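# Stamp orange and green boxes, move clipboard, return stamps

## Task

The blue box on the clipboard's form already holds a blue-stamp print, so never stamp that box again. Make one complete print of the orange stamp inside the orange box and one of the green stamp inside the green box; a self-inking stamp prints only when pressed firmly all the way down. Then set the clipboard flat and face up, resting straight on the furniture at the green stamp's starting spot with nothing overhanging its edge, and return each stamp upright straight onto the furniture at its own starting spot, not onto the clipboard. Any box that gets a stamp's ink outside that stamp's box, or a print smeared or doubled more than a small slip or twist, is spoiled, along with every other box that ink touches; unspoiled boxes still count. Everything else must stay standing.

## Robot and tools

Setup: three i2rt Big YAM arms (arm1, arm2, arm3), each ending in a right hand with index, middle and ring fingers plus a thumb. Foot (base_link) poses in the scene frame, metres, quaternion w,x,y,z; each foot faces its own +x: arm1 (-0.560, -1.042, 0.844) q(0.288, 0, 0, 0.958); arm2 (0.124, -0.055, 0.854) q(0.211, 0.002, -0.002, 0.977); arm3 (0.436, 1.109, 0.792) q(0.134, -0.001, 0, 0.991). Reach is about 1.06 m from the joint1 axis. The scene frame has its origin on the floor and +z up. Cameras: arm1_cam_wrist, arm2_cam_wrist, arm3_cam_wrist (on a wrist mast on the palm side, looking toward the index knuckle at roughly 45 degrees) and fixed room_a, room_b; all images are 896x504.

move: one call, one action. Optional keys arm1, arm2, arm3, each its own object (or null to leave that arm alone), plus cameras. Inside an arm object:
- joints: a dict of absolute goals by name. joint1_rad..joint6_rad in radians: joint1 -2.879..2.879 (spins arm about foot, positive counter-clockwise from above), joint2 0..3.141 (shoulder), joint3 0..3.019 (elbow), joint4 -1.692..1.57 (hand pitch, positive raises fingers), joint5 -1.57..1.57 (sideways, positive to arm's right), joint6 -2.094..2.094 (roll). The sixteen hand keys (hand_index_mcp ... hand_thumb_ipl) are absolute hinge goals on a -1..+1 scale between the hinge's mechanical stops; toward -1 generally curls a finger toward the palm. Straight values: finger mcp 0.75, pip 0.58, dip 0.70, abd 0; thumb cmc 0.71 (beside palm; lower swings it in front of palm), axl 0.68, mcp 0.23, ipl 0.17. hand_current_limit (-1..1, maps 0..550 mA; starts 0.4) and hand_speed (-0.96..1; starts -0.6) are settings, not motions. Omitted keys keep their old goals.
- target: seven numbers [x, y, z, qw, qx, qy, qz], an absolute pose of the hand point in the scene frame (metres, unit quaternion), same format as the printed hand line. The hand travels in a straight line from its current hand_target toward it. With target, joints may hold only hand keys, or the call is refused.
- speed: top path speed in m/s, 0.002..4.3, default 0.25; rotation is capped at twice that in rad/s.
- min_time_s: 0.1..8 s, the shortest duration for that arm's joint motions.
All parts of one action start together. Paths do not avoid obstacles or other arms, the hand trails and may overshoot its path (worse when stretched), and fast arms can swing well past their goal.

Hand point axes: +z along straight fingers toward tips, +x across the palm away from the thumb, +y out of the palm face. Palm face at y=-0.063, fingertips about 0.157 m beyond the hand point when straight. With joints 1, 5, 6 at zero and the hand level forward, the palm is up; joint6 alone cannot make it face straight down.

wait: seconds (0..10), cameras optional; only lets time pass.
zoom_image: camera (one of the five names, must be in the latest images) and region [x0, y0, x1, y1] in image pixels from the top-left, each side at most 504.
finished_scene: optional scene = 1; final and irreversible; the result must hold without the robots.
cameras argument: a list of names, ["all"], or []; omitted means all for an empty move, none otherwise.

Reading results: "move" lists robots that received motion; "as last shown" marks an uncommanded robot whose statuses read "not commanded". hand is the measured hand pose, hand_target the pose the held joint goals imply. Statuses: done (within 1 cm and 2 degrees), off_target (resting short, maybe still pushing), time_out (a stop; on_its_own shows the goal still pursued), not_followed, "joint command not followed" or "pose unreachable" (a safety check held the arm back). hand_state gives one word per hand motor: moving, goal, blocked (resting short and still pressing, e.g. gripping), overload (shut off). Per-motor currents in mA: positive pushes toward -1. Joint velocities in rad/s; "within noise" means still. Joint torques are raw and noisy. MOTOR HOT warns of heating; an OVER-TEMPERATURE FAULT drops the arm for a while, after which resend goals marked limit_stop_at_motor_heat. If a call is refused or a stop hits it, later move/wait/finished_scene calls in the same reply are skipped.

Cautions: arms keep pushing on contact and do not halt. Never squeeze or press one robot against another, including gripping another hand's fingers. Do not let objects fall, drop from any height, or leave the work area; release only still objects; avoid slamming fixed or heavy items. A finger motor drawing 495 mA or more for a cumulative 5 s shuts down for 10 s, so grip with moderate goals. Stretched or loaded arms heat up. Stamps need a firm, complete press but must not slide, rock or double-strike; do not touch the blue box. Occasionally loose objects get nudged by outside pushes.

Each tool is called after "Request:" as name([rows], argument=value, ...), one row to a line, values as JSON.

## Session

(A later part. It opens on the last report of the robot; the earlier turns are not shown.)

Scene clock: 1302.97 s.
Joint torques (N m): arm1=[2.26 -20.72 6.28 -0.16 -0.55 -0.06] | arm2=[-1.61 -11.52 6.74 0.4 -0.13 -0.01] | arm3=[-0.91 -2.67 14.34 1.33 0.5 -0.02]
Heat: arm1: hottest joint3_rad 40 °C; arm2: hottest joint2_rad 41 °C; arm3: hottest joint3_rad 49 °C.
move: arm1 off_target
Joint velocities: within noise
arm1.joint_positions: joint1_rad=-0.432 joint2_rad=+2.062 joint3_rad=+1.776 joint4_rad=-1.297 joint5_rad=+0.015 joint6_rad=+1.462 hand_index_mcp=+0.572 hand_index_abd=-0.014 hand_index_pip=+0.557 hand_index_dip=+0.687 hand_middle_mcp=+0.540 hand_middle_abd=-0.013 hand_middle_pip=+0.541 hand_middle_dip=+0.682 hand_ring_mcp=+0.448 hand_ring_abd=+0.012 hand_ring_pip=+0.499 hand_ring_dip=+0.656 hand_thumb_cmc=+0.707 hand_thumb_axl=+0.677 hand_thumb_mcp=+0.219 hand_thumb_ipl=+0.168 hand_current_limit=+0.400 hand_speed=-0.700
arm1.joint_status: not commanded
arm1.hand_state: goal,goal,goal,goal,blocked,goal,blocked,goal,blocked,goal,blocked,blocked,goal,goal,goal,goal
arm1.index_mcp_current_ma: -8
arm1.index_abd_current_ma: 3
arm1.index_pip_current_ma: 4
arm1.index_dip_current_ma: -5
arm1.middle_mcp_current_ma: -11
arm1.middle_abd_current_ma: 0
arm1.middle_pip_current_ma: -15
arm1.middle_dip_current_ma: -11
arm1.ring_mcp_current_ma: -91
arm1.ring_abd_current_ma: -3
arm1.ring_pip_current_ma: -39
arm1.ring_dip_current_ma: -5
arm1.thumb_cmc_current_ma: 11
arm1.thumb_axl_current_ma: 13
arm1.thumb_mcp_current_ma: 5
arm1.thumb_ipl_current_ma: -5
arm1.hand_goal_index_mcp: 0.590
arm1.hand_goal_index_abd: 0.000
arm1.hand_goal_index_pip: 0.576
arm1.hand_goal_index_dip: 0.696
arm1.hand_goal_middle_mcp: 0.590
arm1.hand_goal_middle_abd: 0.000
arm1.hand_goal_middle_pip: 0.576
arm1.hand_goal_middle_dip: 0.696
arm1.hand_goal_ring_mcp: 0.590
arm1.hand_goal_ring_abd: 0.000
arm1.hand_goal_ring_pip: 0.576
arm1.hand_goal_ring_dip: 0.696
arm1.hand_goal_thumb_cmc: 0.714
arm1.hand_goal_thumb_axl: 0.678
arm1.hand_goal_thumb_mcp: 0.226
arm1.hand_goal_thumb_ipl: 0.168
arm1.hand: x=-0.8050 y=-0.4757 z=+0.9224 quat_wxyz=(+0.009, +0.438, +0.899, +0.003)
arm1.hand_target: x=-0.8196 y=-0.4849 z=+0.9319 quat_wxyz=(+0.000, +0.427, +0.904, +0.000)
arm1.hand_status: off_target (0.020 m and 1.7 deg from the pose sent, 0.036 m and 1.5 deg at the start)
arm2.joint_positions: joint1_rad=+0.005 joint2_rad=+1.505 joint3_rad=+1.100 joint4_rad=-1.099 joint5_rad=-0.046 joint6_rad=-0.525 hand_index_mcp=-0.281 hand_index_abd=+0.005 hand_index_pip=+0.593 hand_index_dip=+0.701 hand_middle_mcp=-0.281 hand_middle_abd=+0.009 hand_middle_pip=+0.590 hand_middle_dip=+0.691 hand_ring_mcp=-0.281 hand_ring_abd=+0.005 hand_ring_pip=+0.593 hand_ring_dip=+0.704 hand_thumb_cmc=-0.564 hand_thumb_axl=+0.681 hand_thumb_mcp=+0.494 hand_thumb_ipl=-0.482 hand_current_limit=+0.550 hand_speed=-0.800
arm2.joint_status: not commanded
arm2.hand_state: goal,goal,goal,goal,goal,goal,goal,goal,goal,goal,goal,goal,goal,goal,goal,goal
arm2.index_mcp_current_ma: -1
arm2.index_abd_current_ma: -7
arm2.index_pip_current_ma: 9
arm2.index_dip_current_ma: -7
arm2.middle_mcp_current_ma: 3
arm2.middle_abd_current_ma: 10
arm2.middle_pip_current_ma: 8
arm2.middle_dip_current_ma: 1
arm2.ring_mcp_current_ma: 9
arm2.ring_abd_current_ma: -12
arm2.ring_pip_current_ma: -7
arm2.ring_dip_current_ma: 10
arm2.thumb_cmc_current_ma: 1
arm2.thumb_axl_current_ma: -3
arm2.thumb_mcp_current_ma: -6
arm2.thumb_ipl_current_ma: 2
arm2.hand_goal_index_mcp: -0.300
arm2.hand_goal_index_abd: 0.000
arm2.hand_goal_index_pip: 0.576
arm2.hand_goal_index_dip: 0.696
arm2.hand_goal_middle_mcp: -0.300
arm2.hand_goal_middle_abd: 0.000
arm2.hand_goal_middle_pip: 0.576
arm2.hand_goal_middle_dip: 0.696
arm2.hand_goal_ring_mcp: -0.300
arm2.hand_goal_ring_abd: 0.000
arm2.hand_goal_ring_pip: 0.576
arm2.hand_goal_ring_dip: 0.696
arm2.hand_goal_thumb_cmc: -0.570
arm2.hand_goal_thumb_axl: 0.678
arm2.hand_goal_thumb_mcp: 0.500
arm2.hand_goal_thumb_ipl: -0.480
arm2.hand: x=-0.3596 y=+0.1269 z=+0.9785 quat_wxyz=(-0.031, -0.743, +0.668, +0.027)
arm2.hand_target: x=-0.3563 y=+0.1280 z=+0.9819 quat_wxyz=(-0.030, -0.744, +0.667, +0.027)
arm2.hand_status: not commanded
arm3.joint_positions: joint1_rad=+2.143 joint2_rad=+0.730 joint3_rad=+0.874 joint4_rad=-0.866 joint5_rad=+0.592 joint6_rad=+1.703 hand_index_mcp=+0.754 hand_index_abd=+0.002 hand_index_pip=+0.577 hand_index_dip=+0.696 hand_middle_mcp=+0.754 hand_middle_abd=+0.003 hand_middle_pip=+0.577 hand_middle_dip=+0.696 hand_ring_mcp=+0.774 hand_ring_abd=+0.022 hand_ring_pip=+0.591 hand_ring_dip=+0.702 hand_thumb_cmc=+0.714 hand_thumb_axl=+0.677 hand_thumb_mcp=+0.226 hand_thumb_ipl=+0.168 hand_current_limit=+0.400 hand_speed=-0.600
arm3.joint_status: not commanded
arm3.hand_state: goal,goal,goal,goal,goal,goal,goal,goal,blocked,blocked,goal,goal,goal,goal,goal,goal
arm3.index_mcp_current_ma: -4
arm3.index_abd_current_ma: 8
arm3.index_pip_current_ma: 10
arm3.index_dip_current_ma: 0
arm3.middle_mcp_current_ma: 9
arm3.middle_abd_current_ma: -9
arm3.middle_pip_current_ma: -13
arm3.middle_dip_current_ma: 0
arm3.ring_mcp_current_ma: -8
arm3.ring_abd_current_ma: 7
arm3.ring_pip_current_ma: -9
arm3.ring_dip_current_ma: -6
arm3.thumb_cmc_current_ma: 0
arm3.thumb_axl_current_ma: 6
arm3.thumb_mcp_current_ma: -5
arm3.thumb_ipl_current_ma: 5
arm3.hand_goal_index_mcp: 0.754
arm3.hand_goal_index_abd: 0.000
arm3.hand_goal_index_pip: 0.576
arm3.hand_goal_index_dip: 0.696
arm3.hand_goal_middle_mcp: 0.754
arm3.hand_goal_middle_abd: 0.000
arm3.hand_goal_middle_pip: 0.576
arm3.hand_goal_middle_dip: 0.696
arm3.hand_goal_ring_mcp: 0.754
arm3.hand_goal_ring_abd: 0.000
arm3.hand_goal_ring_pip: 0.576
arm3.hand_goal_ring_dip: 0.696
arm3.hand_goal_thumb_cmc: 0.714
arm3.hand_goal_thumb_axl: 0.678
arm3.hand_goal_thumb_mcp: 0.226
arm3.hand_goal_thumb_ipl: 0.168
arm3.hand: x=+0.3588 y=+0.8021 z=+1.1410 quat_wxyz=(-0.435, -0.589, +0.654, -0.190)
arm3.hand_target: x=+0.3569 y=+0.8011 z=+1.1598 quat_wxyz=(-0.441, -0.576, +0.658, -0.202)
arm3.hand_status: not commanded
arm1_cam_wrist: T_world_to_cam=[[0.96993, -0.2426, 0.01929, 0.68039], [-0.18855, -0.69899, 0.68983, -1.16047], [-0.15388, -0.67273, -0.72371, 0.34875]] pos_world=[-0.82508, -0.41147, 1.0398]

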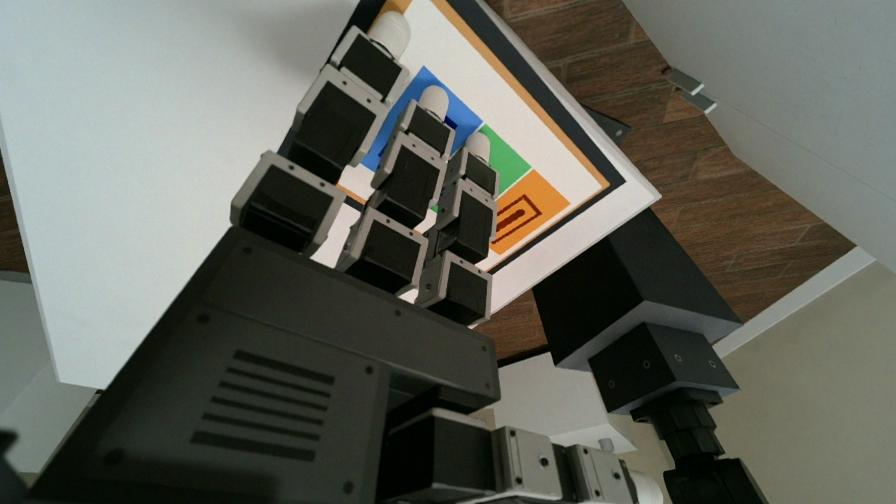

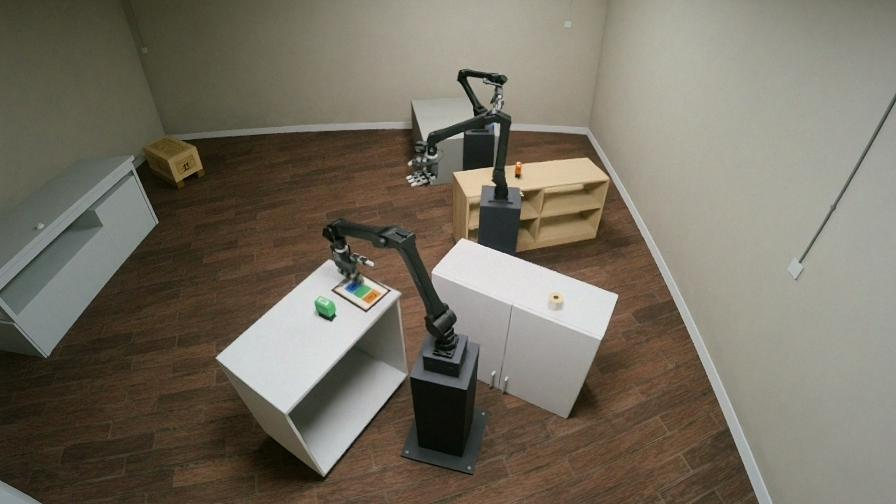

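Request:
move(arm1={"joints": {"hand_ring_mcp": 0.85, "hand_index_mcp": 0.45, "hand_middle_mcp": 0.45, "hand_current_limit": 0.6}}, cameras=["room_b"])

Request:
zoom_image(camera="room_b", region=[320, 240, 420, 320])

Scene clock: 1305.50 s.
Joint torques (N m): arm1=[2.26 -20.78 6.28 -0.18 -0.53 -0.07] | arm2=[-1.73 -11.52 6.8 0.36 -0.15 -0.02] | arm3=[-0.5 -2.84 14.2 1.28 0.56 -0.05]
Heat: arm1: hottest joint3_rad 40 °C; arm2: hottest joint2_rad 41 °C; arm3: hottest joint3_rad 49 °C.
move: arm1 off_target
Joint velocities: within noise
arm1.joint_positions: joint1_rad=-0.432 joint2_rad=+2.062 joint3_rad=+1.776 joint4_rad=-1.297 joint5_rad=+0.015 joint6_rad=+1.464 hand_index_mcp=+0.466 hand_index_abd=-0.014 hand_index_pip=+0.567 hand_index_dip=+0.692 hand_middle_mcp=+0.469 hand_middle_abd=-0.014 hand_middle_pip=+0.569 hand_middle_dip=+0.688 hand_ring_mcp=+0.464 hand_ring_abd=+0.012 hand_ring_pip=+0.479 hand_ring_dip=+0.644 hand_thumb_cmc=+0.707 hand_thumb_axl=+0.677 hand_thumb_mcp=+0.219 hand_thumb_ipl=+0.168 hand_current_limit=+0.600 hand_speed=-0.700
arm1.joint_status: hand_ring_mcp off_target (ended at +0.464, target +0.850); the others done
arm1.hand_state: goal,goal,goal,goal,goal,goal,goal,goal,blocked,goal,blocked,blocked,goal,goal,goal,goal
arm1.index_mcp_current_ma: 5
arm1.index_abd_current_ma: 10
arm1.index_pip_current_ma: 0
arm1.index_dip_current_ma: -5
arm1.middle_mcp_current_ma: 7
arm1.middle_abd_current_ma: 2
arm1.middle_pip_current_ma: -1
arm1.middle_dip_current_ma: -5
arm1.ring_mcp_current_ma: -407
arm1.ring_abd_current_ma: 2
arm1.ring_pip_current_ma: -55
arm1.ring_dip_current_ma: -8
arm1.thumb_cmc_current_ma: 2
arm1.thumb_axl_current_ma: 8
arm1.thumb_mcp_current_ma: 7
arm1.thumb_ipl_current_ma: -5
arm1.hand_goal_index_mcp: 0.450
arm1.hand_goal_index_abd: 0.000
arm1.hand_goal_index_pip: 0.576
arm1.hand_goal_index_dip: 0.696
arm1.hand_goal_middle_mcp: 0.450
arm1.hand_goal_middle_abd: 0.000
arm1.hand_goal_middle_pip: 0.576
arm1.hand_goal_middle_dip: 0.696
arm1.hand_goal_ring_mcp: 0.850
arm1.hand_goal_ring_abd: 0.000
arm1.hand_goal_ring_pip: 0.576
arm1.hand_goal_ring_dip: 0.696
arm1.hand_goal_thumb_cmc: 0.714
arm1.hand_goal_thumb_axl: 0.678
arm1.hand_goal_thumb_mcp: 0.226
arm1.hand_goal_thumb_ipl: 0.168
arm1.hand: x=-0.8052 y=-0.4760 z=+0.9224 quat_wxyz=(+0.009, +0.439, +0.899, +0.003)
arm1.hand_target: x=-0.8197 y=-0.4849 z=+0.9319 quat_wxyz=(+0.000, +0.427, +0.904, +0.000)
arm1.hand_status: not commanded
arm2, arm3: as last shown
arm2.index_mcp_current_ma: -2
arm2.index_pip_current_ma: 10
arm2.index_dip_current_ma: -6
arm2.middle_mcp_current_ma: 6
arm2.middle_abd_current_ma: 6
arm2.middle_pip_current_ma: -1
arm2.middle_dip_current_ma: -2
arm2.ring_mcp_current_ma: 7
arm2.ring_abd_current_ma: -10
arm2.ring_pip_current_ma: -3
arm2.thumb_cmc_current_ma: 6
arm2.thumb_mcp_current_ma: -13
arm2.thumb_ipl_current_ma: -11
arm3.index_mcp_current_ma: -3
arm3.index_abd_current_ma: 6
arm3.index_pip_current_ma: 5
arm3.index_dip_current_ma: 3
arm3.middle_mcp_current_ma: 8
arm3.middle_abd_current_ma: -5
arm3.middle_pip_current_ma: -7
arm3.middle_dip_current_ma: 2
arm3.ring_mcp_current_ma: -7
arm3.ring_pip_current_ma: -10
arm3.ring_dip_current_ma: -3
arm3.thumb_cmc_current_ma: -1
arm3.thumb_axl_current_ma: 1
arm3.thumb_mcp_current_ma: -7
arm3.thumb_ipl_current_ma: 6

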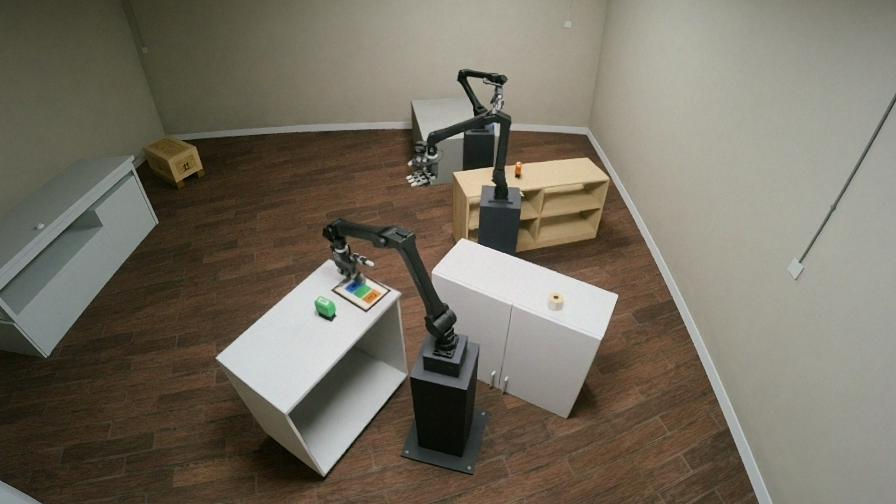

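Scaled by 5.040 from the camera's image (finer frame: 1280x720).

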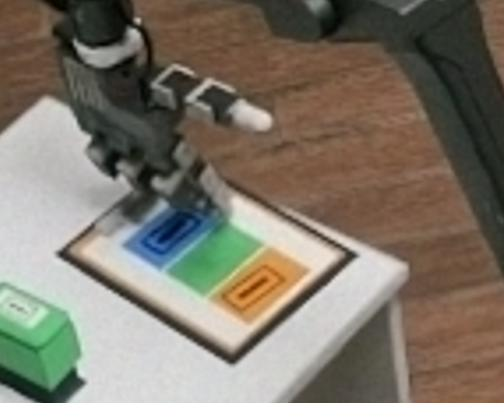

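Request:
move(arm1={"target": [-0.8200, -0.4850, 0.945, 0, 0.4274, 0.9041, 0], "speed": 0.03}, cameras=["room_b", "arm1_cam_wrist"])

Request:
zoom_image(camera="room_b", region=[320, 240, 420, 320])

Scene clock: 1308.17 s.
Joint torques (N m): arm1=[1.79 -20.13 7.66 -0.51 -0.39 -0.07] | arm2=[-1.55 -11.58 6.83 0.35 -0.14 -0.01] | arm3=[-0.85 -2.9 14.48 1.42 0.54 -0.05]
Heat: arm1: hottest joint3_rad 40 °C; arm2: hottest joint2_rad 41 °C; arm3: hottest joint3_rad 49 °C.
move: arm1 off_target
Joint velocities: within noise
arm1.joint_positions: joint1_rad=-0.424 joint2_rad=+2.047 joint3_rad=+1.776 joint4_rad=-1.318 joint5_rad=+0.011 joint6_rad=+1.464 hand_index_mcp=+0.466 hand_index_abd=-0.014 hand_index_pip=+0.567 hand_index_dip=+0.692 hand_middle_mcp=+0.469 hand_middle_abd=-0.015 hand_middle_pip=+0.569 hand_middle_dip=+0.688 hand_ring_mcp=+0.588 hand_ring_abd=+0.011 hand_ring_pip=+0.480 hand_ring_dip=+0.645 hand_thumb_cmc=+0.707 hand_thumb_axl=+0.677 hand_thumb_mcp=+0.219 hand_thumb_ipl=+0.168 hand_current_limit=+0.600 hand_speed=-0.700
arm1.joint_status: not commanded
arm1.hand_state: goal,goal,goal,goal,goal,goal,goal,goal,blocked,goal,blocked,blocked,goal,goal,goal,goal
arm1.index_mcp_current_ma: 2
arm1.index_abd_current_ma: 6
arm1.index_pip_current_ma: 7
arm1.index_dip_current_ma: -6
arm1.middle_mcp_current_ma: 8
arm1.middle_abd_current_ma: 3
arm1.middle_pip_current_ma: -1
arm1.middle_dip_current_ma: -4
arm1.ring_mcp_current_ma: -231
arm1.ring_abd_current_ma: -4
arm1.ring_pip_current_ma: -56
arm1.ring_dip_current_ma: -13
arm1.thumb_cmc_current_ma: 8
arm1.thumb_axl_current_ma: 11
arm1.thumb_mcp_current_ma: 8
arm1.thumb_ipl_current_ma: -1
arm1.hand_goal_index_mcp: 0.450
arm1.hand_goal_index_abd: 0.000
arm1.hand_goal_index_pip: 0.576
arm1.hand_goal_index_dip: 0.696
arm1.hand_goal_middle_mcp: 0.450
arm1.hand_goal_middle_abd: 0.000
arm1.hand_goal_middle_pip: 0.576
arm1.hand_goal_middle_dip: 0.696
arm1.hand_goal_ring_mcp: 0.850
arm1.hand_goal_ring_abd: 0.000
arm1.hand_goal_ring_pip: 0.576
arm1.hand_goal_ring_dip: 0.696
arm1.hand_goal_thumb_cmc: 0.714
arm1.hand_goal_thumb_axl: 0.678
arm1.hand_goal_thumb_mcp: 0.226
arm1.hand_goal_thumb_ipl: 0.168
arm1.on_its_own: hand_ring_mcp moved +0.124 toward your old target +0.850
arm1.hand: x=-0.8079 y=-0.4820 z=+0.9316 quat_wxyz=(+0.010, +0.435, +0.900, +0.000)
arm1.hand_target: x=-0.8199 y=-0.4852 z=+0.9449 quat_wxyz=(+0.000, +0.427, +0.904, +0.000)
arm1.hand_status: off_target (0.018 m and 1.5 deg from the pose sent, 0.029 m and 1.8 deg at the start)
arm2, arm3: as last shown
arm2.index_mcp_current_ma: -5
arm2.index_abd_current_ma: -6
arm2.index_pip_current_ma: 7
arm2.index_dip_current_ma: -5
arm2.middle_mcp_current_ma: 14
arm2.middle_abd_current_ma: 11
arm2.middle_pip_current_ma: 1
arm2.middle_dip_current_ma: 3
arm2.ring_mcp_current_ma: 10
arm2.ring_abd_current_ma: -16
arm2.ring_pip_current_ma: -8
arm2.thumb_cmc_current_ma: 8
arm2.thumb_axl_current_ma: -4
arm2.thumb_mcp_current_ma: -8
arm2.thumb_ipl_current_ma: -10
arm3.index_mcp_current_ma: -6
arm3.index_abd_current_ma: 5
arm3.index_pip_current_ma: 8
arm3.index_dip_current_ma: 1
arm3.middle_mcp_current_ma: 7
arm3.middle_abd_current_ma: -4
arm3.middle_pip_current_ma: -5
arm3.middle_dip_current_ma: 1
arm3.ring_mcp_current_ma: -9
arm3.ring_dip_current_ma: -2
arm3.thumb_cmc_current_ma: 0
arm3.thumb_axl_current_ma: 9
arm3.thumb_ipl_current_ma: 5
pictures: arm1_cam_wrist, room_b
arm1_cam_wrist: T_world_to_cam=[[0.97148, -0.23625, 0.02049, 0.6846], [-0.18382, -0.69568, 0.69443, -1.17067], [-0.14981, -0.67839, -0.71927, 0.34714]] pos_world=[-0.82826, -0.41718, 1.04862]

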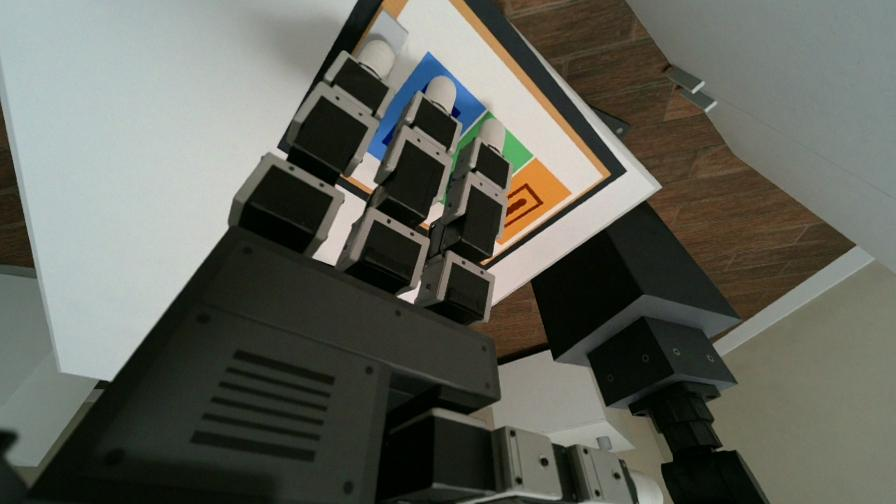

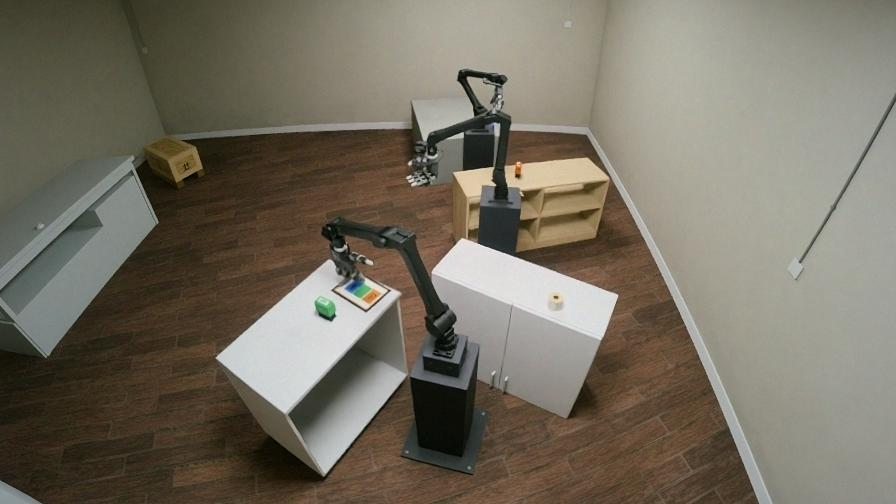

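Scaled by 5.040 from the camera's image (finer frame: 1280x720).

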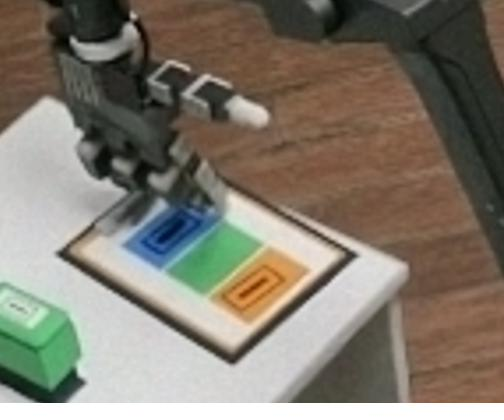

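Request:
move(arm1={"target": [-0.8150, -0.4830, 0.975, 0, 0.4274, 0.9041, 0], "speed": 0.1, "joints": {"hand_ring_mcp": 0.75, "hand_index_mcp": 0.15, "hand_middle_mcp": 0.15, "hand_current_limit": 0.4}})

Request:
move(arm1={"target": [-0.7420, -0.4240, 0.965, 0, 0.4274, 0.9041, 0], "speed": 0.12})

Request:
move(arm1={"target": [-0.7420, -0.4260, 0.930, 0, 0.4274, 0.9041, 0], "speed": 0.05})

Scene clock: 1319.20 s.
Joint torques (N m): arm1=[1.08 -21.19 10.36 -0.47 0.05 -0.14] | arm2=[-1.67 -11.52 6.76 0.4 -0.15 -0.01] | arm3=[-0.38 -2.61 14.41 1.2 0.51 -0.02]
Heat: arm1: hottest joint3_rad 41 °C; arm2: hottest joint2_rad 41 °C; arm3: hottest joint3_rad 49 °C.
move: arm1 off_target
Joint velocities: within noise
arm1.joint_positions: joint1_rad=-0.423 joint2_rad=+2.038 joint3_rad=+1.776 joint4_rad=-1.387 joint5_rad=+0.002 joint6_rad=+1.463 hand_index_mcp=+0.188 hand_index_abd=-0.013 hand_index_pip=+0.570 hand_index_dip=+0.692 hand_middle_mcp=+0.188 hand_middle_abd=-0.014 hand_middle_pip=+0.570 hand_middle_dip=+0.688 hand_ring_mcp=+0.737 hand_ring_abd=-0.015 hand_ring_pip=+0.568 hand_ring_dip=+0.688 hand_thumb_cmc=+0.707 hand_thumb_axl=+0.677 hand_thumb_mcp=+0.219 hand_thumb_ipl=+0.168 hand_current_limit=+0.400 hand_speed=-0.700
arm1.joint_status: hand_index_mcp off_target (ended at +0.188, target +0.150); hand_middle_mcp off_target (ended at +0.188, target +0.150); the others done
arm1.hand_state: blocked,goal,goal,goal,blocked,goal,goal,goal,goal,goal,goal,goal,goal,goal,goal,goal
arm1.index_mcp_current_ma: 10
arm1.index_abd_current_ma: 2
arm1.index_pip_current_ma: 7
arm1.index_dip_current_ma: -5
arm1.middle_mcp_current_ma: 23
arm1.middle_abd_current_ma: 5
arm1.middle_pip_current_ma: 4
arm1.middle_dip_current_ma: -9
arm1.ring_mcp_current_ma: 3
arm1.ring_abd_current_ma: 4
arm1.ring_pip_current_ma: -3
arm1.ring_dip_current_ma: 5
arm1.thumb_cmc_current_ma: 8
arm1.thumb_axl_current_ma: 10
arm1.thumb_mcp_current_ma: 9
arm1.thumb_ipl_current_ma: -1
arm1.hand_goal_index_mcp: 0.150
arm1.hand_goal_index_abd: 0.000
arm1.hand_goal_index_pip: 0.576
arm1.hand_goal_index_dip: 0.696
arm1.hand_goal_middle_mcp: 0.150
arm1.hand_goal_middle_abd: 0.000
arm1.hand_goal_middle_pip: 0.576
arm1.hand_goal_middle_dip: 0.696
arm1.hand_goal_ring_mcp: 0.750
arm1.hand_goal_ring_abd: 0.000
arm1.hand_goal_ring_pip: 0.576
arm1.hand_goal_ring_dip: 0.696
arm1.hand_goal_thumb_cmc: 0.714
arm1.hand_goal_thumb_axl: 0.678
arm1.hand_goal_thumb_mcp: 0.226
arm1.hand_goal_thumb_ipl: 0.168
arm1.hand: x=-0.8010 y=-0.4972 z=+0.9376 quat_wxyz=(+0.033, +0.434, +0.900, -0.020)
arm1.hand_target: x=-0.8140 y=-0.4847 z=+0.9752 quat_wxyz=(+0.000, +0.427, +0.904, +0.000)
arm1.hand_status: off_target (0.042 m and 4.5 deg from the pose sent, 0.044 m and 1.5 deg at the start)
arm2, arm3: as last shown
arm2.index_mcp_current_ma: -3
arm2.index_abd_current_ma: -7
arm2.index_pip_current_ma: 10
arm2.index_dip_current_ma: -10
arm2.middle_mcp_current_ma: 4
arm2.middle_abd_current_ma: 10
arm2.middle_pip_current_ma: 11
arm2.middle_dip_current_ma: -1
arm2.ring_mcp_current_ma: 20
arm2.ring_abd_current_ma: -17
arm2.ring_pip_current_ma: -6
arm2.ring_dip_current_ma: 12
arm2.thumb_cmc_current_ma: 9
arm2.thumb_axl_current_ma: -3
arm2.thumb_mcp_current_ma: -9
arm2.thumb_ipl_current_ma: -7
arm3.index_mcp_current_ma: -4
arm3.index_abd_current_ma: 8
arm3.index_pip_current_ma: 11
arm3.index_dip_current_ma: -4
arm3.middle_mcp_current_ma: 13
arm3.middle_abd_current_ma: -11
arm3.middle_pip_current_ma: -13
arm3.middle_dip_current_ma: 2
arm3.ring_mcp_current_ma: -5
arm3.ring_pip_current_ma: -8
arm3.ring_dip_current_ma: -6
arm3.thumb_cmc_current_ma: 6
arm3.thumb_axl_current_ma: 6
arm3.thumb_mcp_current_ma: -6
arm3.thumb_ipl_current_ma: 4
pictures: none

Scene clock: 1320.83 s.
Joint torques (N m): arm1=[0.5 -18.78 10.78 -0.4 0.03 -0.11] | arm2=[-1.67 -11.4 6.79 0.36 -0.14 -0.01] | arm3=[-0.56 -2.37 14.37 1.29 0.53 -0.04]
Heat: arm1: hottest joint3_rad 41 °C; arm2: hottest joint2_rad 41 °C; arm3: hottest joint3_rad 49 °C.
move: arm1 off_target
Joint velocities: within noise
arm1.joint_positions: joint1_rad=-0.562 joint2_rad=+2.057 joint3_rad=+1.837 joint4_rad=-1.394 joint5_rad=+0.003 joint6_rad=+1.317 hand_index_mcp=+0.188 hand_index_abd=-0.013 hand_index_pip=+0.570 hand_index_dip=+0.692 hand_middle_mcp=+0.188 hand_middle_abd=-0.014 hand_middle_pip=+0.570 hand_middle_dip=+0.688 hand_ring_mcp=+0.737 hand_ring_abd=-0.015 hand_ring_pip=+0.568 hand_ring_dip=+0.688 hand_thumb_cmc=+0.707 hand_thumb_axl=+0.677 hand_thumb_mcp=+0.219 hand_thumb_ipl=+0.168 hand_current_limit=+0.400 hand_speed=-0.700
arm1.joint_status: not commanded
arm1.hand_state: blocked,goal,goal,goal,blocked,goal,goal,goal,goal,goal,goal,goal,goal,goal,goal,goal
arm1.index_mcp_current_ma: 7
arm1.index_abd_current_ma: 4
arm1.index_pip_current_ma: 8
arm1.index_dip_current_ma: -6
arm1.middle_mcp_current_ma: 18
arm1.middle_abd_current_ma: 5
arm1.middle_pip_current_ma: -3
arm1.middle_dip_current_ma: -8
arm1.ring_mcp_current_ma: -4
arm1.ring_abd_current_ma: -2
arm1.ring_pip_current_ma: -8
arm1.ring_dip_current_ma: 7
arm1.thumb_cmc_current_ma: 8
arm1.thumb_axl_current_ma: 10
arm1.thumb_mcp_current_ma: 11
arm1.thumb_ipl_current_ma: -12
arm1.hand_goal_index_mcp: 0.150
arm1.hand_goal_index_abd: 0.000
arm1.hand_goal_index_pip: 0.576
arm1.hand_goal_index_dip: 0.696
arm1.hand_goal_middle_mcp: 0.150
arm1.hand_goal_middle_abd: 0.000
arm1.hand_goal_middle_pip: 0.576
arm1.hand_goal_middle_dip: 0.696
arm1.hand_goal_ring_mcp: 0.750
arm1.hand_goal_ring_abd: 0.000
arm1.hand_goal_ring_pip: 0.576
arm1.hand_goal_ring_dip: 0.696
arm1.hand_goal_thumb_cmc: 0.714
arm1.hand_goal_thumb_axl: 0.678
arm1.hand_goal_thumb_mcp: 0.226
arm1.hand_goal_thumb_ipl: 0.168
arm1.hand: x=-0.7344 y=-0.4404 z=+0.9469 quat_wxyz=(+0.017, +0.431, +0.902, -0.013)
arm1.hand_target: x=-0.7417 y=-0.4251 z=+0.9654 quat_wxyz=(+0.000, +0.427, +0.904, +0.001)
arm1.hand_status: off_target (0.026 m and 2.6 deg from the pose sent, 0.098 m and 4.6 deg at the start)
arm2, arm3: as last shown
arm2.index_mcp_current_ma: -4
arm2.index_abd_current_ma: -9
arm2.index_pip_current_ma: 7
arm2.index_dip_current_ma: -8
arm2.middle_mcp_current_ma: 9
arm2.middle_pip_current_ma: 6
arm2.middle_dip_current_ma: 0
arm2.ring_mcp_current_ma: 18
arm2.ring_abd_current_ma: -8
arm2.ring_pip_current_ma: -5
arm2.thumb_cmc_current_ma: 10
arm2.thumb_axl_current_ma: -1
arm2.thumb_mcp_current_ma: -16
arm2.thumb_ipl_current_ma: -9
arm3.index_mcp_current_ma: -5
arm3.index_abd_current_ma: 10
arm3.index_pip_current_ma: 7
arm3.index_dip_current_ma: -2
arm3.middle_mcp_current_ma: 9
arm3.middle_abd_current_ma: -10
arm3.middle_pip_current_ma: -7
arm3.ring_mcp_current_ma: -1
arm3.ring_abd_current_ma: 2
arm3.ring_dip_current_ma: 2
arm3.thumb_cmc_current_ma: 4
arm3.thumb_axl_current_ma: 4
arm3.thumb_mcp_current_ma: -10
arm3.thumb_ipl_current_ma: 14
pictures: none

Scene clock: 1322.07 s.
Joint torques (N m): arm1=[0.56 -18.96 6.53 0.34 0.03 -0.15] | arm2=[-1.85 -11.4 6.76 0.42 -0.14 -0.02] | arm3=[-0.62 -2.02 14.28 1.29 0.54 -0.05]
Heat: arm1: hottest joint3_rad 41 °C; arm2: hottest joint2_rad 41 °C; arm3: hottest joint3_rad 49 °C.
move: arm1 done
Joint velocities: within noise
arm1.joint_positions: joint1_rad=-0.562 joint2_rad=+2.076 joint3_rad=+1.837 joint4_rad=-1.332 joint5_rad=+0.003 joint6_rad=+1.317 hand_index_mcp=+0.188 hand_index_abd=-0.013 hand_index_pip=+0.570 hand_index_dip=+0.692 hand_middle_mcp=+0.188 hand_middle_abd=-0.014 hand_middle_pip=+0.570 hand_middle_dip=+0.688 hand_ring_mcp=+0.737 hand_ring_abd=-0.015 hand_ring_pip=+0.568 hand_ring_dip=+0.688 hand_thumb_cmc=+0.707 hand_thumb_axl=+0.677 hand_thumb_mcp=+0.219 hand_thumb_ipl=+0.168 hand_current_limit=+0.400 hand_speed=-0.700
arm1.joint_status: not commanded
arm1.hand_state: blocked,goal,goal,goal,blocked,goal,goal,goal,goal,goal,goal,goal,goal,goal,goal,goal
arm1.index_mcp_current_ma: 7
arm1.index_abd_current_ma: 8
arm1.index_pip_current_ma: 6
arm1.index_dip_current_ma: -2
arm1.middle_mcp_current_ma: 17
arm1.middle_abd_current_ma: -4
arm1.middle_pip_current_ma: -1
arm1.middle_dip_current_ma: -4
arm1.ring_mcp_current_ma: 12
arm1.ring_abd_current_ma: -1
arm1.ring_pip_current_ma: -2
arm1.ring_dip_current_ma: 2
arm1.thumb_cmc_current_ma: 3
arm1.thumb_axl_current_ma: 10
arm1.thumb_mcp_current_ma: 9
arm1.thumb_ipl_current_ma: 1
arm1.hand_goal_index_mcp: 0.150
arm1.hand_goal_index_abd: 0.000
arm1.hand_goal_index_pip: 0.576
arm1.hand_goal_index_dip: 0.696
arm1.hand_goal_middle_mcp: 0.150
arm1.hand_goal_middle_abd: 0.000
arm1.hand_goal_middle_pip: 0.576
arm1.hand_goal_middle_dip: 0.696
arm1.hand_goal_ring_mcp: 0.750
arm1.hand_goal_ring_abd: 0.000
arm1.hand_goal_ring_pip: 0.576
arm1.hand_goal_ring_dip: 0.696
arm1.hand_goal_thumb_cmc: 0.714
arm1.hand_goal_thumb_axl: 0.678
arm1.hand_goal_thumb_mcp: 0.226
arm1.hand_goal_thumb_ipl: 0.168
arm1.hand: x=-0.7406 y=-0.4269 z=+0.9352 quat_wxyz=(+0.001, +0.431, +0.902, +0.001)
arm1.hand_target: x=-0.7421 y=-0.4260 z=+0.9302 quat_wxyz=(+0.000, +0.427, +0.904, +0.000)
arm1.hand_status: done (0.005 m and 0.5 deg from the pose sent, 0.023 m and 2.6 deg at the start)
arm2, arm3: as last shown
arm2.index_mcp_current_ma: 3
arm2.index_abd_current_ma: -4
arm2.index_pip_current_ma: 4
arm2.index_dip_current_ma: -9
arm2.middle_abd_current_ma: 2
arm2.middle_pip_current_ma: 4
arm2.middle_dip_current_ma: -5
arm2.ring_mcp_current_ma: 12
arm2.ring_abd_current_ma: -15
arm2.ring_pip_current_ma: -9
arm2.ring_dip_current_ma: 14
arm2.thumb_cmc_current_ma: 12
arm2.thumb_axl_current_ma: -2
arm2.thumb_mcp_current_ma: -2
arm2.thumb_ipl_current_ma: 1
arm3.index_abd_current_ma: 11
arm3.index_pip_current_ma: 5
arm3.index_dip_current_ma: 4
arm3.middle_pip_current_ma: -10
arm3.middle_dip_current_ma: 6
arm3.ring_mcp_current_ma: -4
arm3.ring_abd_current_ma: 5
arm3.ring_pip_current_ma: -10
arm3.ring_dip_current_ma: 0
arm3.thumb_cmc_current_ma: -5
arm3.thumb_mcp_current_ma: -7
arm3.thumb_ipl_current_ma: 10
pictures: none

Request:
move(arm1={"target": [-0.7440, -0.4270, 0.917, 0, 0.4274, 0.9041, 0], "speed": 0.04}, cameras=["arm1_cam_wrist"])

Scene clock: 1323.97 s.
Joint torques (N m): arm1=[0.85 -18.43 6.05 0.49 0.07 -0.11] | arm2=[-1.38 -11.63 6.75 0.35 -0.14 -0.02] | arm3=[-0.62 -2.55 14.45 1.35 0.49 -0.04]
Heat: arm1: hottest joint3_rad 41 °C; arm2: hottest joint2_rad 41 °C; arm3: hottest joint3_rad 49 °C.
move: arm1 off_target
Joint velocities: within noise
arm1.joint_positions: joint1_rad=-0.562 joint2_rad=+2.078 joint3_rad=+1.823 joint4_rad=-1.303 joint5_rad=+0.002 joint6_rad=+1.317 hand_index_mcp=+0.188 hand_index_abd=-0.013 hand_index_pip=+0.570 hand_index_dip=+0.692 hand_middle_mcp=+0.188 hand_middle_abd=-0.010 hand_middle_pip=+0.570 hand_middle_dip=+0.688 hand_ring_mcp=+0.737 hand_ring_abd=+0.008 hand_ring_pip=+0.568 hand_ring_dip=+0.693 hand_thumb_cmc=+0.707 hand_thumb_axl=+0.677 hand_thumb_mcp=+0.219 hand_thumb_ipl=+0.168 hand_current_limit=+0.400 hand_speed=-0.700
arm1.joint_status: not commanded
arm1.hand_state: blocked,goal,goal,goal,blocked,goal,goal,goal,goal,goal,goal,goal,goal,goal,goal,goal
arm1.index_mcp_current_ma: 10
arm1.index_abd_current_ma: 1
arm1.index_pip_current_ma: 3
arm1.index_dip_current_ma: -5
arm1.middle_mcp_current_ma: 20
arm1.middle_abd_current_ma: 1
arm1.middle_pip_current_ma: 1
arm1.middle_dip_current_ma: 10
arm1.ring_mcp_current_ma: 0
arm1.ring_abd_current_ma: 0
arm1.ring_pip_current_ma: -1
arm1.ring_dip_current_ma: 9
arm1.thumb_cmc_current_ma: 4
arm1.thumb_axl_current_ma: 10
arm1.thumb_mcp_current_ma: 6
arm1.thumb_ipl_current_ma: -6
arm1.hand_goal_index_mcp: 0.150
arm1.hand_goal_index_abd: 0.000
arm1.hand_goal_index_pip: 0.576
arm1.hand_goal_index_dip: 0.696
arm1.hand_goal_middle_mcp: 0.150
arm1.hand_goal_middle_abd: 0.000
arm1.hand_goal_middle_pip: 0.576
arm1.hand_goal_middle_dip: 0.696
arm1.hand_goal_ring_mcp: 0.750
arm1.hand_goal_ring_abd: 0.000
arm1.hand_goal_ring_pip: 0.576
arm1.hand_goal_ring_dip: 0.696
arm1.hand_goal_thumb_cmc: 0.714
arm1.hand_goal_thumb_axl: 0.678
arm1.hand_goal_thumb_mcp: 0.226
arm1.hand_goal_thumb_ipl: 0.168
arm1.hand: x=-0.7417 y=-0.4248 z=+0.9285 quat_wxyz=(-0.004, +0.431, +0.902, +0.004)
arm1.hand_target: x=-0.7440 y=-0.4271 z=+0.9171 quat_wxyz=(+0.000, +0.427, +0.904, +0.000)
arm1.hand_status: off_target (0.012 m and 0.9 deg from the pose sent, 0.018 m and 0.5 deg at the start)
arm2, arm3: as last shown
arm2.index_mcp_current_ma: 1
arm2.index_abd_current_ma: -2
arm2.index_pip_current_ma: 7
arm2.index_dip_current_ma: -5
arm2.middle_mcp_current_ma: 2
arm2.middle_abd_current_ma: 8
arm2.middle_pip_current_ma: 5
arm2.middle_dip_current_ma: -2
arm2.ring_mcp_current_ma: 10
arm2.ring_abd_current_ma: -4
arm2.ring_pip_current_ma: -4
arm2.ring_dip_current_ma: 7
arm2.thumb_cmc_current_ma: 3
arm2.thumb_axl_current_ma: 0
arm2.thumb_mcp_current_ma: -9
arm2.thumb_ipl_current_ma: -6
arm3.index_abd_current_ma: 8
arm3.middle_mcp_current_ma: 10
arm3.middle_abd_current_ma: -11
arm3.middle_pip_current_ma: -11
arm3.middle_dip_current_ma: 0
arm3.ring_mcp_current_ma: -3
arm3.ring_abd_current_ma: 3
arm3.ring_dip_current_ma: 1
arm3.thumb_cmc_current_ma: -2
arm3.thumb_mcp_current_ma: -9
arm3.thumb_ipl_current_ma: 7
arm1_cam_wrist: T_world_to_cam=[[0.97359, -0.22822, -0.00632, 0.66379], [-0.16235, -0.71154, 0.68363, -1.09732], [-0.16052, -0.66455, -0.7298, 0.40129]] pos_world=[-0.76, -0.36262, 1.04723]

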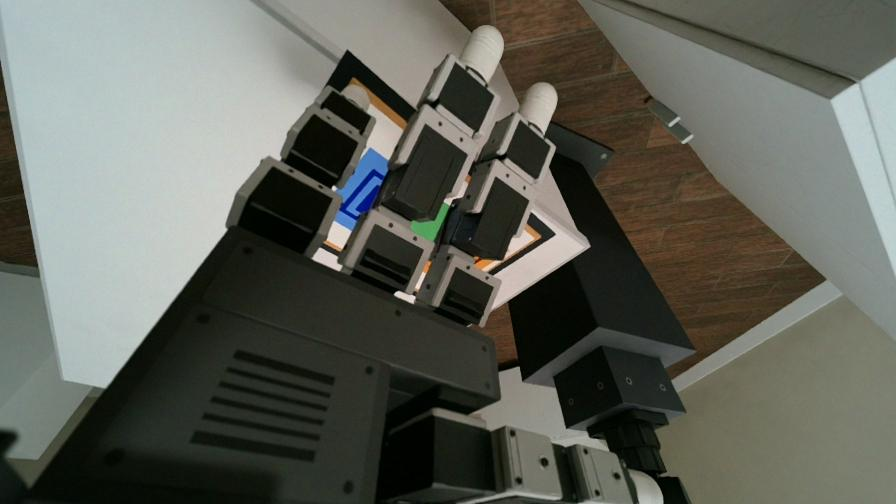

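Request:
move(arm1={"target": [-0.7630, -0.4430, 0.922, 0, 0.4274, 0.9041, 0], "speed": 0.03}, cameras=["arm1_cam_wrist"])

Scene clock: 1326.87 s.
Joint torques (N m): arm1=[1.44 -19.6 5.48 0.29 -0.01 0] | arm2=[-1.73 -11.58 6.71 0.36 -0.15 -0.02] | arm3=[-0.21 -2.55 14.57 1.42 0.53 -0.08]
Heat: arm1: hottest joint3_rad 41 °C; arm2: hottest joint2_rad 41 °C; arm3: hottest joint3_rad 49 °C.
move: arm1 done
Joint velocities: within noise
arm1.joint_positions: joint1_rad=-0.532 joint2_rad=+2.075 joint3_rad=+1.811 joint4_rad=-1.299 joint5_rad=+0.004 joint6_rad=+1.344 hand_index_mcp=+0.188 hand_index_abd=-0.013 hand_index_pip=+0.570 hand_index_dip=+0.692 hand_middle_mcp=+0.188 hand_middle_abd=-0.010 hand_middle_pip=+0.570 hand_middle_dip=+0.688 hand_ring_mcp=+0.667 hand_ring_abd=+0.024 hand_ring_pip=+0.532 hand_ring_dip=+0.674 hand_thumb_cmc=+0.708 hand_thumb_axl=+0.677 hand_thumb_mcp=+0.219 hand_thumb_ipl=+0.168 hand_current_limit=+0.400 hand_speed=-0.700
arm1.joint_status: not commanded
arm1.hand_state: blocked,goal,goal,goal,blocked,goal,goal,goal,blocked,blocked,blocked,blocked,goal,goal,goal,goal
arm1.index_mcp_current_ma: 8
arm1.index_abd_current_ma: 2
arm1.index_pip_current_ma: 11
arm1.index_dip_current_ma: -9
arm1.middle_mcp_current_ma: 15
arm1.middle_abd_current_ma: 0
arm1.middle_pip_current_ma: -2
arm1.middle_dip_current_ma: -8
arm1.ring_mcp_current_ma: -38
arm1.ring_abd_current_ma: 6
arm1.ring_pip_current_ma: -15
arm1.ring_dip_current_ma: 0
arm1.thumb_cmc_current_ma: 11
arm1.thumb_axl_current_ma: 8
arm1.thumb_mcp_current_ma: 4
arm1.thumb_ipl_current_ma: -5
arm1.hand_goal_index_mcp: 0.150
arm1.hand_goal_index_abd: 0.000
arm1.hand_goal_index_pip: 0.576
arm1.hand_goal_index_dip: 0.696
arm1.hand_goal_middle_mcp: 0.150
arm1.hand_goal_middle_abd: 0.000
arm1.hand_goal_middle_pip: 0.576
arm1.hand_goal_middle_dip: 0.696
arm1.hand_goal_ring_mcp: 0.750
arm1.hand_goal_ring_abd: 0.000
arm1.hand_goal_ring_pip: 0.576
arm1.hand_goal_ring_dip: 0.696
arm1.hand_goal_thumb_cmc: 0.714
arm1.hand_goal_thumb_axl: 0.678
arm1.hand_goal_thumb_mcp: 0.226
arm1.hand_goal_thumb_ipl: 0.168
arm1.hand: x=-0.7576 y=-0.4354 z=+0.9264 quat_wxyz=(-0.002, +0.430, +0.903, +0.004)
arm1.hand_target: x=-0.7629 y=-0.4429 z=+0.9220 quat_wxyz=(+0.000, +0.427, +0.904, +0.000)
arm1.hand_status: done (0.010 m and 0.6 deg from the pose sent, 0.029 m and 0.9 deg at the start)
arm2, arm3: as last shown
arm2.index_mcp_current_ma: -6
arm2.index_abd_current_ma: 0
arm2.index_pip_current_ma: 5
arm2.index_dip_current_ma: -6
arm2.middle_mcp_current_ma: 11
arm2.middle_dip_current_ma: -1
arm2.ring_mcp_current_ma: 11
arm2.ring_abd_current_ma: -14
arm2.ring_pip_current_ma: -8
arm2.thumb_cmc_current_ma: 4
arm2.thumb_axl_current_ma: 1
arm2.thumb_mcp_current_ma: -5
arm2.thumb_ipl_current_ma: -11
arm3.index_mcp_current_ma: 0
arm3.index_abd_current_ma: 7
arm3.index_pip_current_ma: 6
arm3.index_dip_current_ma: 2
arm3.middle_mcp_current_ma: 8
arm3.middle_abd_current_ma: -8
arm3.middle_pip_current_ma: -10
arm3.middle_dip_current_ma: 2
arm3.ring_mcp_current_ma: -5
arm3.ring_pip_current_ma: -11
arm3.ring_dip_current_ma: -6
arm3.thumb_cmc_current_ma: -1
arm3.thumb_mcp_current_ma: -10
arm3.thumb_ipl_current_ma: 11
arm1_cam_wrist: T_world_to_cam=[[0.97436, -0.225, -0.00223, 0.67501], [-0.16234, -0.70976, 0.68548, -1.10688], [-0.15582, -0.66754, -0.72809, 0.39087]] pos_world=[-0.77648, -0.37282, 1.04484]

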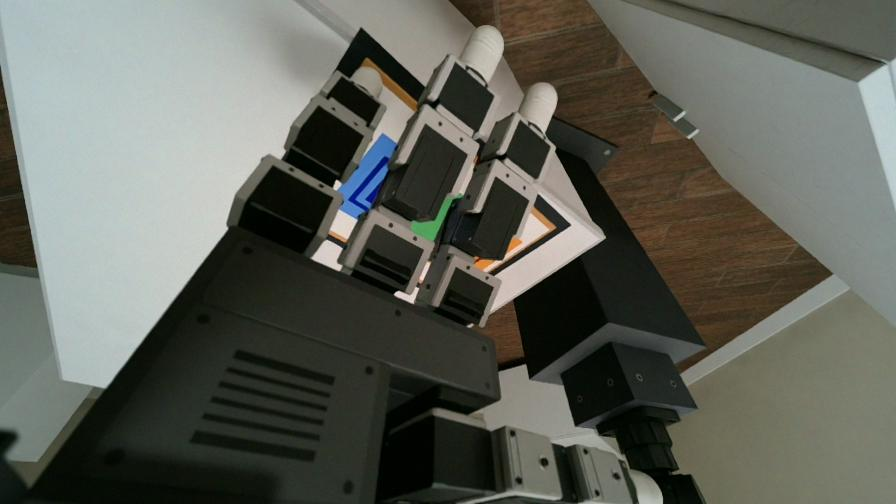

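Request:
move(arm1={"target": [-0.7770, -0.4540, 0.930, 0, 0.4274, 0.9041, 0], "speed": 0.03}, cameras=["arm1_cam_wrist"])

Scene clock: 1329.93 s.
Joint torques (N m): arm1=[1.96 -20.6 5.81 -0.18 -0.19 -0.03] | arm2=[-1.61 -11.58 6.76 0.36 -0.15 -0.02] | arm3=[-0.85 -2.67 14.45 1.2 0.49 -0.08]
Heat: arm1: hottest joint3_rad 40 °C; arm2: hottest joint2_rad 41 °C; arm3: hottest joint3_rad 49 °C.
move: arm1 off_target
Joint velocities: within noise
arm1.joint_positions: joint1_rad=-0.510 joint2_rad=+2.072 joint3_rad=+1.803 joint4_rad=-1.299 joint5_rad=+0.008 joint6_rad=+1.374 hand_index_mcp=+0.188 hand_index_abd=-0.013 hand_index_pip=+0.570 hand_index_dip=+0.692 hand_middle_mcp=+0.188 hand_middle_abd=-0.010 hand_middle_pip=+0.570 hand_middle_dip=+0.688 hand_ring_mcp=+0.620 hand_ring_abd=+0.023 hand_ring_pip=+0.505 hand_ring_dip=+0.658 hand_thumb_cmc=+0.708 hand_thumb_axl=+0.677 hand_thumb_mcp=+0.219 hand_thumb_ipl=+0.168 hand_current_limit=+0.400 hand_speed=-0.700
arm1.joint_status: not commanded
arm1.hand_state: blocked,goal,goal,goal,blocked,goal,goal,goal,blocked,blocked,blocked,blocked,goal,goal,goal,goal
arm1.index_mcp_current_ma: 3
arm1.index_abd_current_ma: 4
arm1.index_pip_current_ma: 4
arm1.index_dip_current_ma: -4
arm1.middle_mcp_current_ma: 18
arm1.middle_abd_current_ma: -1
arm1.middle_pip_current_ma: 2
arm1.middle_dip_current_ma: -4
arm1.ring_mcp_current_ma: -77
arm1.ring_abd_current_ma: -2
arm1.ring_pip_current_ma: -37
arm1.ring_dip_current_ma: -8
arm1.thumb_cmc_current_ma: 7
arm1.thumb_axl_current_ma: 8
arm1.thumb_mcp_current_ma: -1
arm1.thumb_ipl_current_ma: -2
arm1.hand_goal_index_mcp: 0.150
arm1.hand_goal_index_abd: 0.000
arm1.hand_goal_index_pip: 0.576
arm1.hand_goal_index_dip: 0.696
arm1.hand_goal_middle_mcp: 0.150
arm1.hand_goal_middle_abd: 0.000
arm1.hand_goal_middle_pip: 0.576
arm1.hand_goal_middle_dip: 0.696
arm1.hand_goal_ring_mcp: 0.750
arm1.hand_goal_ring_abd: 0.000
arm1.hand_goal_ring_pip: 0.576
arm1.hand_goal_ring_dip: 0.696
arm1.hand_goal_thumb_cmc: 0.714
arm1.hand_goal_thumb_axl: 0.678
arm1.hand_goal_thumb_mcp: 0.226
arm1.hand_goal_thumb_ipl: 0.168
arm1.hand: x=-0.7678 y=-0.4442 z=+0.9253 quat_wxyz=(+0.001, +0.434, +0.901, +0.004)
arm1.hand_target: x=-0.7769 y=-0.4538 z=+0.9300 quat_wxyz=(+0.000, +0.427, +0.904, +0.000)
arm1.hand_status: off_target (0.014 m and 0.9 deg from the pose sent, 0.027 m and 0.6 deg at the start)
arm2.joint_positions: joint1_rad=+0.005 joint2_rad=+1.505 joint3_rad=+1.100 joint4_rad=-1.099 joint5_rad=-0.046 joint6_rad=-0.525 hand_index_mcp=-0.281 hand_index_abd=+0.005 hand_index_pip=+0.593 hand_index_dip=+0.701 hand_middle_mcp=-0.281 hand_middle_abd=+0.009 hand_middle_pip=+0.590 hand_middle_dip=+0.691 hand_ring_mcp=-0.281 hand_ring_abd=+0.005 hand_ring_pip=+0.593 hand_ring_dip=+0.704 hand_thumb_cmc=-0.564 hand_thumb_axl=+0.681 hand_thumb_mcp=+0.494 hand_thumb_ipl=-0.482 hand_current_limit=+0.550 hand_speed=-0.800
arm2.joint_status: not commanded
arm2.hand_state: goal,goal,goal,goal,goal,goal,goal,goal,goal,goal,goal,goal,goal,goal,goal,goal
arm2.index_mcp_current_ma: 2
arm2.index_abd_current_ma: -7
arm2.index_pip_current_ma: 4
arm2.index_dip_current_ma: -12
arm2.middle_mcp_current_ma: 6
arm2.middle_abd_current_ma: 12
arm2.middle_pip_current_ma: 3
arm2.middle_dip_current_ma: -2
arm2.ring_mcp_current_ma: 5
arm2.ring_abd_current_ma: -9
arm2.ring_pip_current_ma: -12
arm2.ring_dip_current_ma: 8
arm2.thumb_cmc_current_ma: 11
arm2.thumb_axl_current_ma: 1
arm2.thumb_mcp_current_ma: -1
arm2.thumb_ipl_current_ma: -8
arm2.hand_goal_index_mcp: -0.300
arm2.hand_goal_index_abd: 0.000
arm2.hand_goal_index_pip: 0.576
arm2.hand_goal_index_dip: 0.696
arm2.hand_goal_middle_mcp: -0.300
arm2.hand_goal_middle_abd: 0.000
arm2.hand_goal_middle_pip: 0.576
arm2.hand_goal_middle_dip: 0.696
arm2.hand_goal_ring_mcp: -0.300
arm2.hand_goal_ring_abd: 0.000
arm2.hand_goal_ring_pip: 0.576
arm2.hand_goal_ring_dip: 0.696
arm2.hand_goal_thumb_cmc: -0.570
arm2.hand_goal_thumb_axl: 0.678
arm2.hand_goal_thumb_mcp: 0.500
arm2.hand_goal_thumb_ipl: -0.480
arm2.hand: x=-0.3596 y=+0.1269 z=+0.9785 quat_wxyz=(-0.031, -0.743, +0.668, +0.027)
arm2.hand_target: x=-0.3563 y=+0.1280 z=+0.9819 quat_wxyz=(-0.030, -0.744, +0.667, +0.027)
arm2.hand_status: not commanded
arm3.joint_positions: joint1_rad=+2.143 joint2_rad=+0.730 joint3_rad=+0.874 joint4_rad=-0.866 joint5_rad=+0.592 joint6_rad=+1.703 hand_index_mcp=+0.754 hand_index_abd=+0.002 hand_index_pip=+0.577 hand_index_dip=+0.696 hand_middle_mcp=+0.754 hand_middle_abd=+0.003 hand_middle_pip=+0.577 hand_middle_dip=+0.696 hand_ring_mcp=+0.774 hand_ring_abd=+0.022 hand_ring_pip=+0.591 hand_ring_dip=+0.702 hand_thumb_cmc=+0.714 hand_thumb_axl=+0.677 hand_thumb_mcp=+0.226 hand_thumb_ipl=+0.168 hand_current_limit=+0.400 hand_speed=-0.600
arm3.joint_status: not commanded
arm3.hand_state: goal,goal,goal,goal,goal,goal,goal,goal,blocked,blocked,goal,goal,goal,goal,goal,goal
arm3.index_mcp_current_ma: -7
arm3.index_abd_current_ma: 11
arm3.index_pip_current_ma: 6
arm3.index_dip_current_ma: -2
arm3.middle_mcp_current_ma: 9
arm3.middle_abd_current_ma: -7
arm3.middle_pip_current_ma: -8
arm3.middle_dip_current_ma: -1
arm3.ring_mcp_current_ma: -11
arm3.ring_abd_current_ma: 10
arm3.ring_pip_current_ma: -9
arm3.ring_dip_current_ma: -6
arm3.thumb_cmc_current_ma: 3
arm3.thumb_axl_current_ma: 6
arm3.thumb_mcp_current_ma: -5
arm3.thumb_ipl_current_ma: 3
arm3.hand_goal_index_mcp: 0.754
arm3.hand_goal_index_abd: 0.000
arm3.hand_goal_index_pip: 0.576
arm3.hand_goal_index_dip: 0.696
arm3.hand_goal_middle_mcp: 0.754
arm3.hand_goal_middle_abd: 0.000
arm3.hand_goal_middle_pip: 0.576
arm3.hand_goal_middle_dip: 0.696
arm3.hand_goal_ring_mcp: 0.754
arm3.hand_goal_ring_abd: 0.000
arm3.hand_goal_ring_pip: 0.576
arm3.hand_goal_ring_dip: 0.696
arm3.hand_goal_thumb_cmc: 0.714
arm3.hand_goal_thumb_axl: 0.678
arm3.hand_goal_thumb_mcp: 0.226
arm3.hand_goal_thumb_ipl: 0.168
arm3.hand: x=+0.3588 y=+0.8021 z=+1.1410 quat_wxyz=(-0.435, -0.589, +0.654, -0.190)
arm3.hand_target: x=+0.3569 y=+0.8011 z=+1.1598 quat_wxyz=(-0.441, -0.576, +0.658, -0.202)
arm3.hand_status: not commanded
arm1_cam_wrist: T_world_to_cam=[[0.97235, -0.2335, 0.00413, 0.67183], [-0.17255, -0.70642, 0.68644, -1.12136], [-0.15737, -0.66817, -0.72718, 0.38035]] pos_world=[-0.78689, -0.38114, 1.04356]

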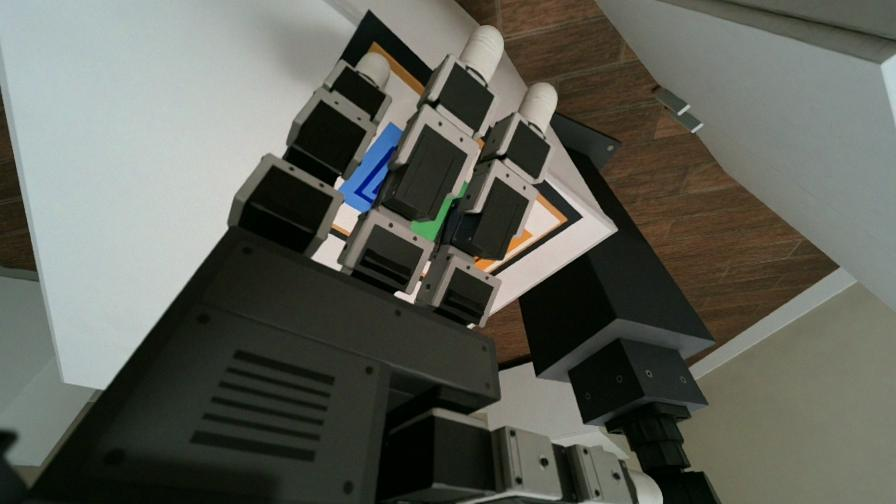

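Request:
move(arm1={"target": [-0.7790, -0.4550, 0.938, 0, 0.4274, 0.9041, 0], "speed": 0.03}, cameras=["arm1_cam_wrist"])

Scene clock: 1332.90 s.
Joint torques (N m): arm1=[1.55 -20.89 6.64 -0.42 -0.19 0] | arm2=[-1.73 -11.52 6.72 0.34 -0.14 -0.01] | arm3=[-0.97 -2.02 14.17 1.25 0.5 -0.02]
Heat: arm1: hottest joint3_rad 40 °C; arm2: hottest joint2_rad 41 °C; arm3: hottest joint3_rad 49 °C.
move: arm1 off_target
Joint velocities: within noise
arm1.joint_positions: joint1_rad=-0.503 joint2_rad=+2.071 joint3_rad=+1.803 joint4_rad=-1.311 joint5_rad=+0.008 joint6_rad=+1.377 hand_index_mcp=+0.188 hand_index_abd=-0.013 hand_index_pip=+0.570 hand_index_dip=+0.692 hand_middle_mcp=+0.188 hand_middle_abd=-0.010 hand_middle_pip=+0.570 hand_middle_dip=+0.688 hand_ring_mcp=+0.621 hand_ring_abd=+0.011 hand_ring_pip=+0.505 hand_ring_dip=+0.658 hand_thumb_cmc=+0.708 hand_thumb_axl=+0.677 hand_thumb_mcp=+0.219 hand_thumb_ipl=+0.168 hand_current_limit=+0.400 hand_speed=-0.700
arm1.joint_status: not commanded
arm1.hand_state: blocked,goal,goal,goal,blocked,goal,goal,goal,blocked,goal,blocked,blocked,goal,goal,goal,goal
arm1.index_mcp_current_ma: 12
arm1.index_abd_current_ma: 6
arm1.index_pip_current_ma: 7
arm1.index_dip_current_ma: -1
arm1.middle_mcp_current_ma: 22
arm1.middle_abd_current_ma: 4
arm1.middle_pip_current_ma: -3
arm1.middle_dip_current_ma: -6
arm1.ring_mcp_current_ma: -83
arm1.ring_abd_current_ma: -1
arm1.ring_pip_current_ma: -33
arm1.ring_dip_current_ma: -2
arm1.thumb_cmc_current_ma: 13
arm1.thumb_axl_current_ma: 7
arm1.thumb_mcp_current_ma: -1
arm1.thumb_ipl_current_ma: -5
arm1.hand_goal_index_mcp: 0.150
arm1.hand_goal_index_abd: 0.000
arm1.hand_goal_index_pip: 0.576
arm1.hand_goal_index_dip: 0.696
arm1.hand_goal_middle_mcp: 0.150
arm1.hand_goal_middle_abd: 0.000
arm1.hand_goal_middle_pip: 0.576
arm1.hand_goal_middle_dip: 0.696
arm1.hand_goal_ring_mcp: 0.750
arm1.hand_goal_ring_abd: 0.000
arm1.hand_goal_ring_pip: 0.576
arm1.hand_goal_ring_dip: 0.696
arm1.hand_goal_thumb_cmc: 0.714
arm1.hand_goal_thumb_axl: 0.678
arm1.hand_goal_thumb_mcp: 0.226
arm1.hand_goal_thumb_ipl: 0.168
arm1.hand: x=-0.7709 y=-0.4486 z=+0.9261 quat_wxyz=(+0.006, +0.431, +0.902, +0.000)
arm1.hand_target: x=-0.7789 y=-0.4549 z=+0.9379 quat_wxyz=(+0.000, +0.427, +0.904, +0.000)
arm1.hand_status: off_target (0.016 m and 0.8 deg from the pose sent, 0.020 m and 0.9 deg at the start)
arm2, arm3: as last shown
arm2.index_mcp_current_ma: 1
arm2.index_abd_current_ma: -2
arm2.index_pip_current_ma: -7
arm2.index_dip_current_ma: -7
arm2.middle_mcp_current_ma: 2
arm2.middle_abd_current_ma: 1
arm2.middle_pip_current_ma: 5
arm2.middle_dip_current_ma: -3
arm2.ring_mcp_current_ma: 10
arm2.ring_abd_current_ma: -14
arm2.ring_pip_current_ma: -4
arm2.ring_dip_current_ma: 6
arm2.thumb_cmc_current_ma: 6
arm2.thumb_axl_current_ma: -2
arm2.thumb_mcp_current_ma: -11
arm2.thumb_ipl_current_ma: -5
arm3.index_abd_current_ma: 9
arm3.index_pip_current_ma: 10
arm3.index_dip_current_ma: 3
arm3.middle_mcp_current_ma: 11
arm3.middle_abd_current_ma: -8
arm3.middle_pip_current_ma: -9
arm3.middle_dip_current_ma: -3
arm3.ring_mcp_current_ma: -8
arm3.ring_abd_current_ma: 5
arm3.ring_pip_current_ma: -7
arm3.ring_dip_current_ma: -4
arm3.thumb_cmc_current_ma: 0
arm3.thumb_axl_current_ma: 1
arm3.thumb_mcp_current_ma: -11
arm3.thumb_ipl_current_ma: 9
arm1_cam_wrist: T_world_to_cam=[[0.97354, -0.22823, 0.01137, 0.67032], [-0.17232, -0.70055, 0.69249, -1.12829], [-0.15008, -0.67612, -0.72134, 0.37415]] pos_world=[-0.79086, -0.38446, 1.04359]

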